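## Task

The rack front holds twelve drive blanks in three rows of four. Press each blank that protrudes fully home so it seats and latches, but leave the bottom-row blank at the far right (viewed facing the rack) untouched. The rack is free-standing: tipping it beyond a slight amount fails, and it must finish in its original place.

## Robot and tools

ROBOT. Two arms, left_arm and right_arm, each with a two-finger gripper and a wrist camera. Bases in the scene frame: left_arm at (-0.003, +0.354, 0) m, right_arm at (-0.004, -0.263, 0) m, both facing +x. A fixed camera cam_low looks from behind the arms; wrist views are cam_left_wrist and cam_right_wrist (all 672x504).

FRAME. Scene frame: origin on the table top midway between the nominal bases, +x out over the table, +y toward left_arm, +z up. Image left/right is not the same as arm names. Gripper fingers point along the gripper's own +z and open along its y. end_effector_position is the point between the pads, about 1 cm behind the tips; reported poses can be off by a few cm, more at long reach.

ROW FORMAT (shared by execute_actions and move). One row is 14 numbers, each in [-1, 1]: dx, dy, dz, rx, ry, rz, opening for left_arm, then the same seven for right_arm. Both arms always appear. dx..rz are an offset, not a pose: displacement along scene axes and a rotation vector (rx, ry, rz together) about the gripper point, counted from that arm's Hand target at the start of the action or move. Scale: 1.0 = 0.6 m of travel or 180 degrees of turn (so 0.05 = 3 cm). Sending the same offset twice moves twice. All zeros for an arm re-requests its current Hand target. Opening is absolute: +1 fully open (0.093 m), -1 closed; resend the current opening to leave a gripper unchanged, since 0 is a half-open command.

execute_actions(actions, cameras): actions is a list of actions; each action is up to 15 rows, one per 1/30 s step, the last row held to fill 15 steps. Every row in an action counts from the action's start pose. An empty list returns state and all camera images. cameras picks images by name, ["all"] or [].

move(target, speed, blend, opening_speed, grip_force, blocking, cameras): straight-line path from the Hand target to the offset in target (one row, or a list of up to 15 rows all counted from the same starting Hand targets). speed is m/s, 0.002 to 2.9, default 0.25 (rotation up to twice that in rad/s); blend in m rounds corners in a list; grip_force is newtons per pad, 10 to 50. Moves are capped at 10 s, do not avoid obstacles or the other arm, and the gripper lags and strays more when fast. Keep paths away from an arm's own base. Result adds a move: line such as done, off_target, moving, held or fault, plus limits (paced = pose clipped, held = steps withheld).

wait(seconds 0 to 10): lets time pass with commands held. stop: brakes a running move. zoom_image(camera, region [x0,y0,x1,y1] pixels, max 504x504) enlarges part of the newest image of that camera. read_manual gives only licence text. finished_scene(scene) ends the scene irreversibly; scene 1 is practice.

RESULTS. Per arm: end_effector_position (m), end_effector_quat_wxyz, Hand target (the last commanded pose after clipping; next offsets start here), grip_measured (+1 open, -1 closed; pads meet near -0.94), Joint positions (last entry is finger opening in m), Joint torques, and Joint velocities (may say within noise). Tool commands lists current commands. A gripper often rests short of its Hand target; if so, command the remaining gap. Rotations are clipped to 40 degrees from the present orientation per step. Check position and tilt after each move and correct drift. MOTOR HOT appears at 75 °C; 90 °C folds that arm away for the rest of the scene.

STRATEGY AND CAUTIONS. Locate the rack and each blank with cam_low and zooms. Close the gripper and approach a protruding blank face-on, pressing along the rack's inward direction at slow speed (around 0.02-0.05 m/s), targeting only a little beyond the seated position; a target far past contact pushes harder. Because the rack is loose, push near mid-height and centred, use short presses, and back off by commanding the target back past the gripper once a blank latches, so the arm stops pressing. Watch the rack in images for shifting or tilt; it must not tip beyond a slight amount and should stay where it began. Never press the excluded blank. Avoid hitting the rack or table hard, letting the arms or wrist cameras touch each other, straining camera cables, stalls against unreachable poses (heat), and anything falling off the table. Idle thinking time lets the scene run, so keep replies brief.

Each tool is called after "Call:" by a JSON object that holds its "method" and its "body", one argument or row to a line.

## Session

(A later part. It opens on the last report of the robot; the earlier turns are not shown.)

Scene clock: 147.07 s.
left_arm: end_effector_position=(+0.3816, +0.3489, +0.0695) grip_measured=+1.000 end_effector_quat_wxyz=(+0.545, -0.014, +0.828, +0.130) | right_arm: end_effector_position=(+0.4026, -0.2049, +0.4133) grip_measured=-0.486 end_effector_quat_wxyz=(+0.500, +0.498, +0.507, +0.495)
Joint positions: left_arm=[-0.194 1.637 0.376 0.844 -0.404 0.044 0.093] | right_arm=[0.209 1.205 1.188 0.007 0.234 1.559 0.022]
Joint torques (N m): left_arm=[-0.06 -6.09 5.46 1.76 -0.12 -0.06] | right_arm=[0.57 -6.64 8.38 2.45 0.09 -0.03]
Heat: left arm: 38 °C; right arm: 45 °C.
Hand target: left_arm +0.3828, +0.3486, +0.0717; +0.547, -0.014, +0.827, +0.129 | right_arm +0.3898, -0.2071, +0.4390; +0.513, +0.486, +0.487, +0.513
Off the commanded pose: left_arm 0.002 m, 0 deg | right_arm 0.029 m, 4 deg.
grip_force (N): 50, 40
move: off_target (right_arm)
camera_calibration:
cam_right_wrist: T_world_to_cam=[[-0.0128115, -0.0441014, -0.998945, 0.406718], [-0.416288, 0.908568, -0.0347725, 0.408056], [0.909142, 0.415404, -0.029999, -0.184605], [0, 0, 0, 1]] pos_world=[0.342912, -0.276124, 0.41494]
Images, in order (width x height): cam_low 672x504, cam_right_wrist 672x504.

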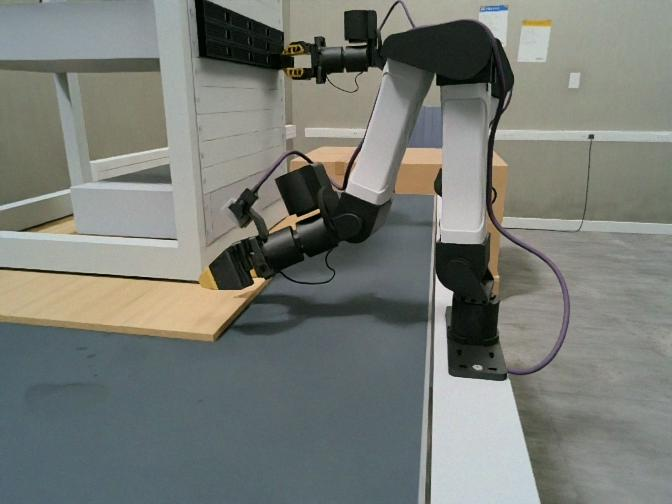

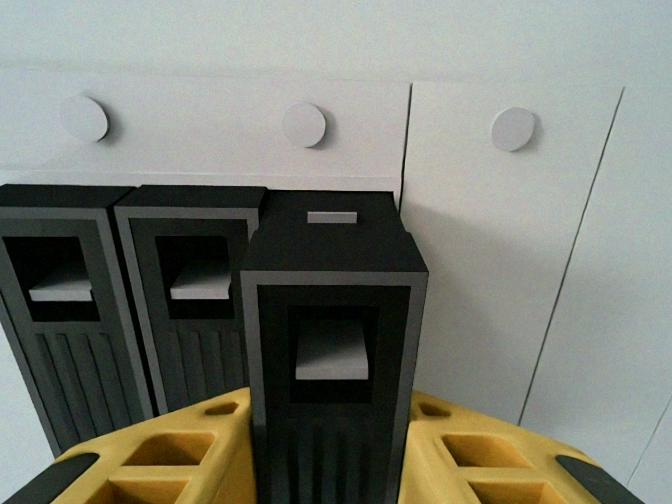

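Call:
{"method": "move", "body": {
  "target": [0,0,0,0,0,0,1,-0.013,0.0,0,0,0,0,-0.85],
  "speed": 0.03,
  "grip_force": [50,50]
}}

Call:
{"method": "move", "body": {
  "target": [0,0,0,0,0,0,1,-0.01,0.0,0,0,0,0,-0.85],
  "speed": 0.03,
  "cameras": ["cam_right_wrist","cam_low"]
}}

Call:
{"method": "zoom_image", "body": {
  "camera": "cam_low",
  "region": [200, 0, 310, 80]
}}

Scene clock: 150.20 s.
left_arm: end_effector_position=(+0.3816, +0.3489, +0.0695) grip_measured=+1.000 end_effector_quat_wxyz=(+0.545, -0.014, +0.828, +0.130) | right_arm: end_effector_position=(+0.4003, -0.2024, +0.4140) grip_measured=-0.517 end_effector_quat_wxyz=(+0.498, +0.496, +0.509, +0.496)
Joint positions: left_arm=[-0.194 1.637 0.376 0.844 -0.404 0.044 0.093] | right_arm=[0.216 1.198 1.188 -0.001 0.234 1.559 0.02]
Joint torques (N m): left_arm=[-0.08 -6.11 5.46 1.76 -0.12 -0.06] | right_arm=[0.61 -7.99 7.15 2.42 0.17 -0.03]
Heat: left arm: 38 °C; right arm: 45 °C.
Hand target: left_arm +0.3828, +0.3486, +0.0717; +0.547, -0.014, +0.827, +0.129 | right_arm +0.3821, -0.2071, +0.4389; +0.513, +0.486, +0.487, +0.513
Off the commanded pose: left_arm 0.002 m, 0 deg | right_arm 0.031 m, 4 deg.
move: off_target (right_arm)

Scene clock: 150.90 s.
left_arm: end_effector_position=(+0.3816, +0.3489, +0.0695) grip_measured=+1.000 end_effector_quat_wxyz=(+0.545, -0.014, +0.828, +0.130) | right_arm: end_effector_position=(+0.3983, -0.2016, +0.4144) grip_measured=-0.521 end_effector_quat_wxyz=(+0.497, +0.496, +0.511, +0.496)
Joint positions: left_arm=[-0.194 1.637 0.376 0.844 -0.404 0.044 0.093] | right_arm=[0.219 1.192 1.188 -0.009 0.234 1.559 0.02]
Joint torques (N m): left_arm=[-0.09 -6.08 5.45 1.76 -0.13 -0.05] | right_arm=[0.85 -9.01 6.24 2.41 0.25 -0.04]
Heat: left arm: 38 °C; right arm: 45 °C.
Hand target: left_arm +0.3828, +0.3486, +0.0717; +0.547, -0.014, +0.827, +0.129 | right_arm +0.3761, -0.2071, +0.4390; +0.513, +0.486, +0.487, +0.513
Off the commanded pose: left_arm 0.002 m, 0 deg | right_arm 0.034 m, 4 deg.
move: off_target (right_arm)
camera_calibration:
cam_right_wrist: T_world_to_cam=[[-0.0157268, -0.0450558, -0.998861, 0.408875], [-0.425753, 0.904198, -0.0340824, 0.405962], [0.904703, 0.424731, -0.0334028, -0.176904], [0, 0, 0, 1]] pos_world=[0.339315, -0.273511, 0.416336]
Images, in order (width x height): cam_low 672x504, cam_right_wrist 672x504.

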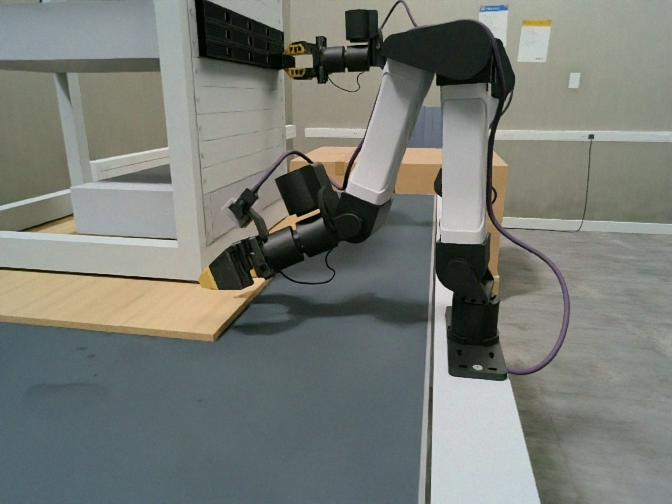

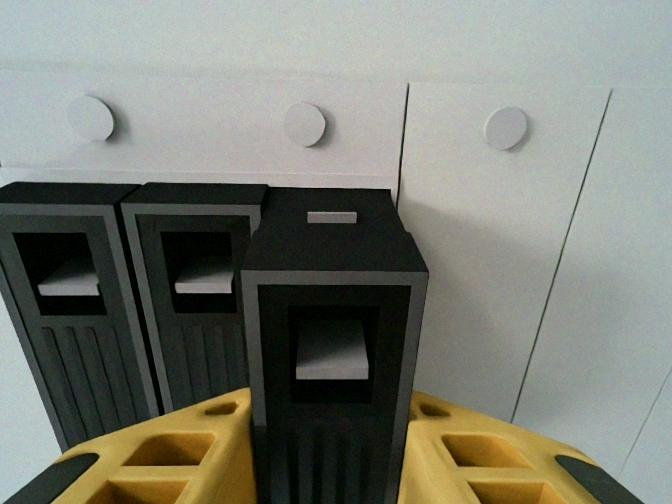

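Scaled by 4.582 from the camera's 672x504 image, which has a finer 960x720 frame.

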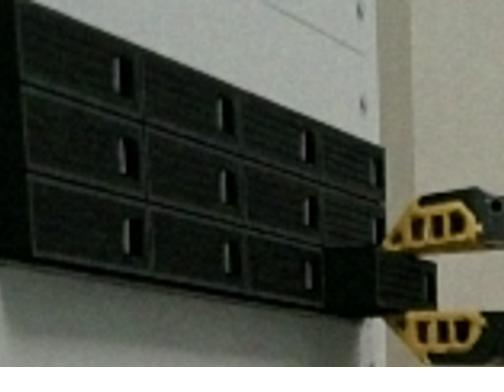

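Call:
{"method": "move", "body": {
  "target": [0,0,0,0,0,0,1,-0.012,0.0,0,0,0,0,-0.85],
  "speed": 0.03,
  "cameras": ["cam_low"]
}}

Call:
{"method": "zoom_image", "body": {
  "camera": "cam_low",
  "region": [200, 0, 310, 80]
}}

Scene clock: 153.97 s.
left_arm: end_effector_position=(+0.3816, +0.3489, +0.0695) grip_measured=+1.000 end_effector_quat_wxyz=(+0.545, -0.014, +0.828, +0.130) | right_arm: end_effector_position=(+0.3903, -0.2015, +0.4142) grip_measured=-0.522 end_effector_quat_wxyz=(+0.496, +0.495, +0.512, +0.497)
Joint positions: left_arm=[-0.194 1.637 0.376 0.844 -0.404 0.044 0.093] | right_arm=[0.226 1.163 1.17 -0.022 0.237 1.559 0.02]
Joint torques (N m): left_arm=[-0.08 -6.06 5.44 1.76 -0.12 -0.07] | right_arm=[1.05 -8.51 6.61 2.4 0.31 -0.04]
Heat: left arm: 38 °C; right arm: 45 °C.
Hand target: left_arm +0.3828, +0.3486, +0.0717; +0.547, -0.014, +0.827, +0.129 | right_arm +0.3688, -0.2070, +0.4391; +0.513, +0.486, +0.487, +0.513
Off the commanded pose: left_arm 0.002 m, 0 deg | right_arm 0.033 m, 4 deg.
move: off_target (right_arm)
Images, in order (width x height): cam_low 672x504.

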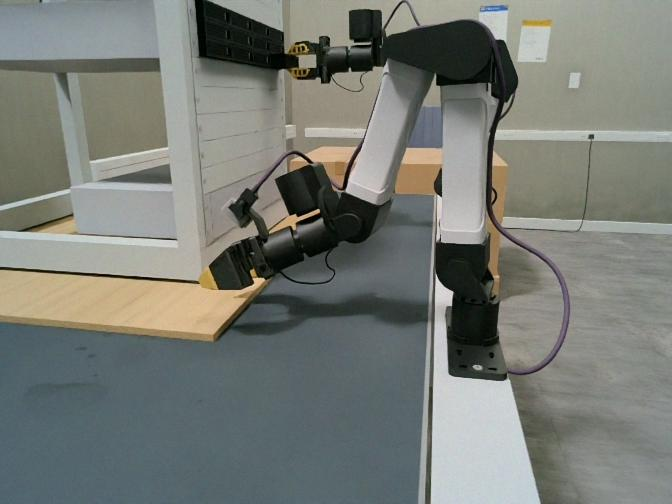

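Scaled by 4.582 from the camera's 672x504 image, which has a finer 960x720 frame.

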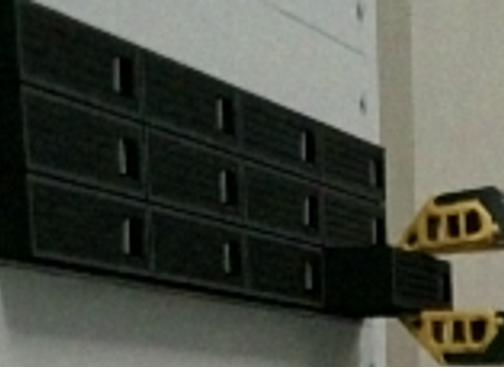

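Call:
{"method": "move", "body": {
  "target": [
    [0,0,0,0,0,0,1,0.034,0.009,-0.015,0,0,0,-0.85],
    [0,0,0,0,0,0,1,0.034,0.009,-0.015,0,0,0,0.4]
  ],
  "speed": 0.03,
  "cameras": ["cam_low","cam_right_wrist"],
  "opening_speed": 1.0
}}

Call:
{"method": "zoom_image", "body": {
  "camera": "cam_low",
  "region": [200, 0, 310, 80]
}}

Scene clock: 160.73 s.
left_arm: end_effector_position=(+0.3816, +0.3489, +0.0695) grip_measured=+1.000 end_effector_quat_wxyz=(+0.545, -0.014, +0.828, +0.130) | right_arm: end_effector_position=(+0.3907, -0.2012, +0.4231) grip_measured=+0.398 end_effector_quat_wxyz=(+0.505, +0.490, +0.498, +0.507)
Joint positions: left_arm=[-0.194 1.637 0.376 0.844 -0.404 0.044 0.093] | right_arm=[0.231 1.165 1.17 0.02 0.248 1.559 0.064]
Joint torques (N m): left_arm=[-0.09 -6.08 5.42 1.76 -0.12 -0.05] | right_arm=[0.69 -3.63 6.58 2.63 0.17 -0.05]
Heat: left arm: 38 °C; right arm: 45 °C.
Hand target: left_arm +0.3828, +0.3486, +0.0717; +0.547, -0.014, +0.827, +0.129 | right_arm +0.3893, -0.2016, +0.4300; +0.513, +0.486, +0.487, +0.513
Off the commanded pose: left_arm 0.002 m, 0 deg | right_arm 0.007 m, 2 deg.
move: done; target 2's new opening was sent with right_arm's hand 0.016 m and 4 deg from that target
camera_calibration:
cam_right_wrist: T_world_to_cam=[[0.0213818, -0.0349689, -0.99916, 0.405096], [-0.421557, 0.905887, -0.0407257, 0.404132], [0.90655, 0.422073, 0.00462817, -0.187223], [0, 0, 0, 1]] pos_world=[0.33143, -0.27291, 0.42208]
Images, in order (width x height): cam_low 672x504, cam_right_wrist 672x504.

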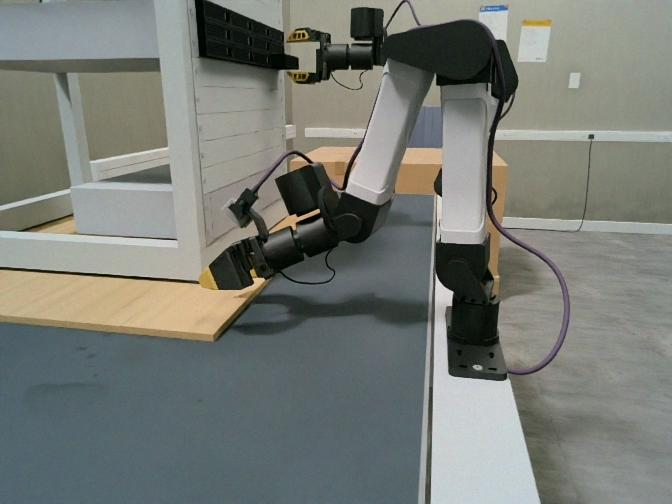

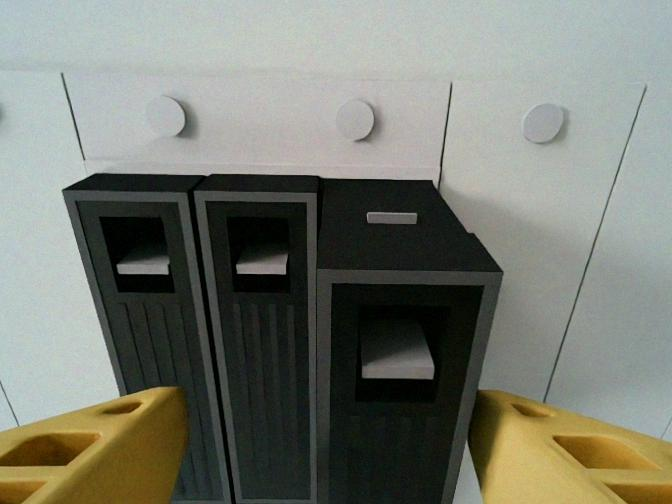

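Scaled by 4.582 from the camera's 672x504 image, which has a finer 960x720 frame.

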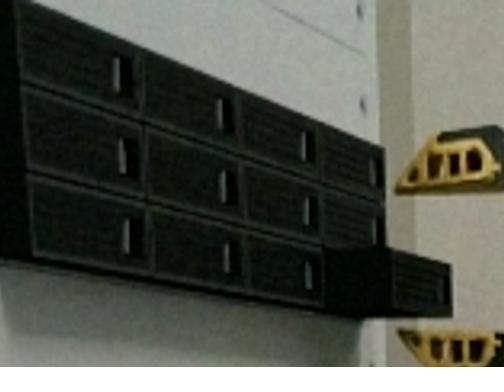

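Call:
{"method": "move", "body": {
  "target": [
    [0,0,0,0,0,0,1,0,0,-0.012,0,0,0,0.8],
    [0,0,0,0,0,0,1,-0.14,0,-0.02,0,0,0,0.8]
  ],
  "speed": [0.05,0.1],
  "cameras": ["cam_low","cam_right_wrist"]
}}

Call:
{"method": "zoom_image", "body": {
  "camera": "cam_low",
  "region": [200, 0, 310, 80]
}}

Scene clock: 165.53 s.
left_arm: end_effector_position=(+0.3816, +0.3489, +0.0695) grip_measured=+1.000 end_effector_quat_wxyz=(+0.545, -0.014, +0.828, +0.130) | right_arm: end_effector_position=(+0.3050, -0.2007, +0.4232) grip_measured=+0.798 end_effector_quat_wxyz=(+0.509, +0.485, +0.485, +0.521)
Joint positions: left_arm=[-0.194 1.637 0.376 0.844 -0.404 0.044 0.093] | right_arm=[0.376 0.853 1.002 -0.083 0.391 1.558 0.084]
Joint torques (N m): left_arm=[-0.09 -6.08 5.42 1.76 -0.12 -0.05] | right_arm=[0.62 -1.18 5.24 2.26 0.13 -0.13]
Heat: left arm: 38 °C; right arm: 46 °C.
Hand target: left_arm +0.3828, +0.3486, +0.0717; +0.547, -0.014, +0.827, +0.129 | right_arm +0.3053, -0.2016, +0.4178; +0.513, +0.486, +0.487, +0.513
Off the commanded pose: left_arm 0.002 m, 0 deg | right_arm 0.005 m, 1 deg.
move: done
camera_calibration:
cam_right_wrist: T_world_to_cam=[[0.0582035, -0.0165503, -0.998168, 0.399122], [-0.422224, 0.905624, -0.0396359, 0.367266], [0.904621, 0.423758, 0.0457225, -0.12625], [0, 0, 0, 1]] pos_world=[0.246046, -0.2725, 0.41872]
Images, in order (width x height): cam_low 672x504, cam_right_wrist 672x504.

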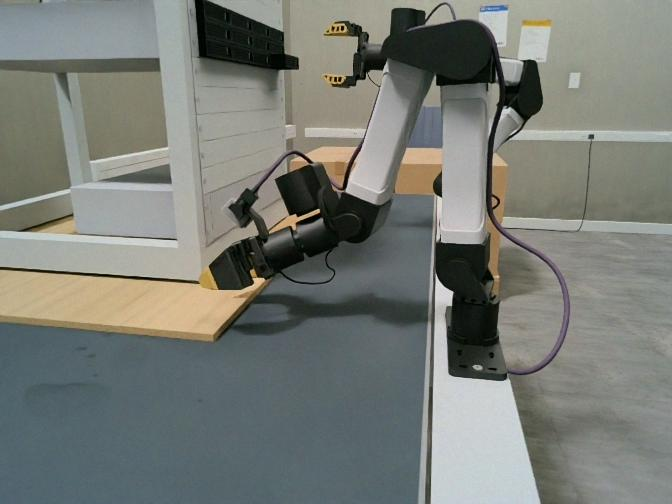

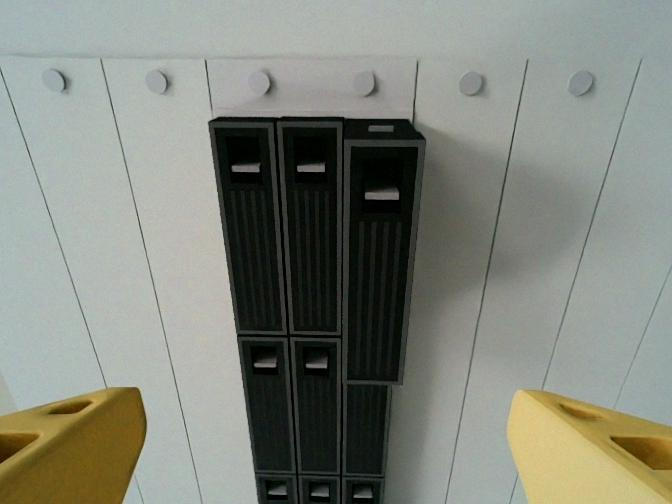

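Scaled by 4.582 from the camera's 672x504 image, which has a finer 960x720 frame.

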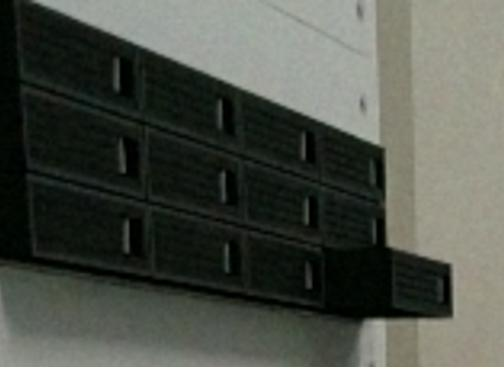

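Call:
{"method": "finished_scene", "body": {
  "scene": 2
}}

The scene is finished: the task was done.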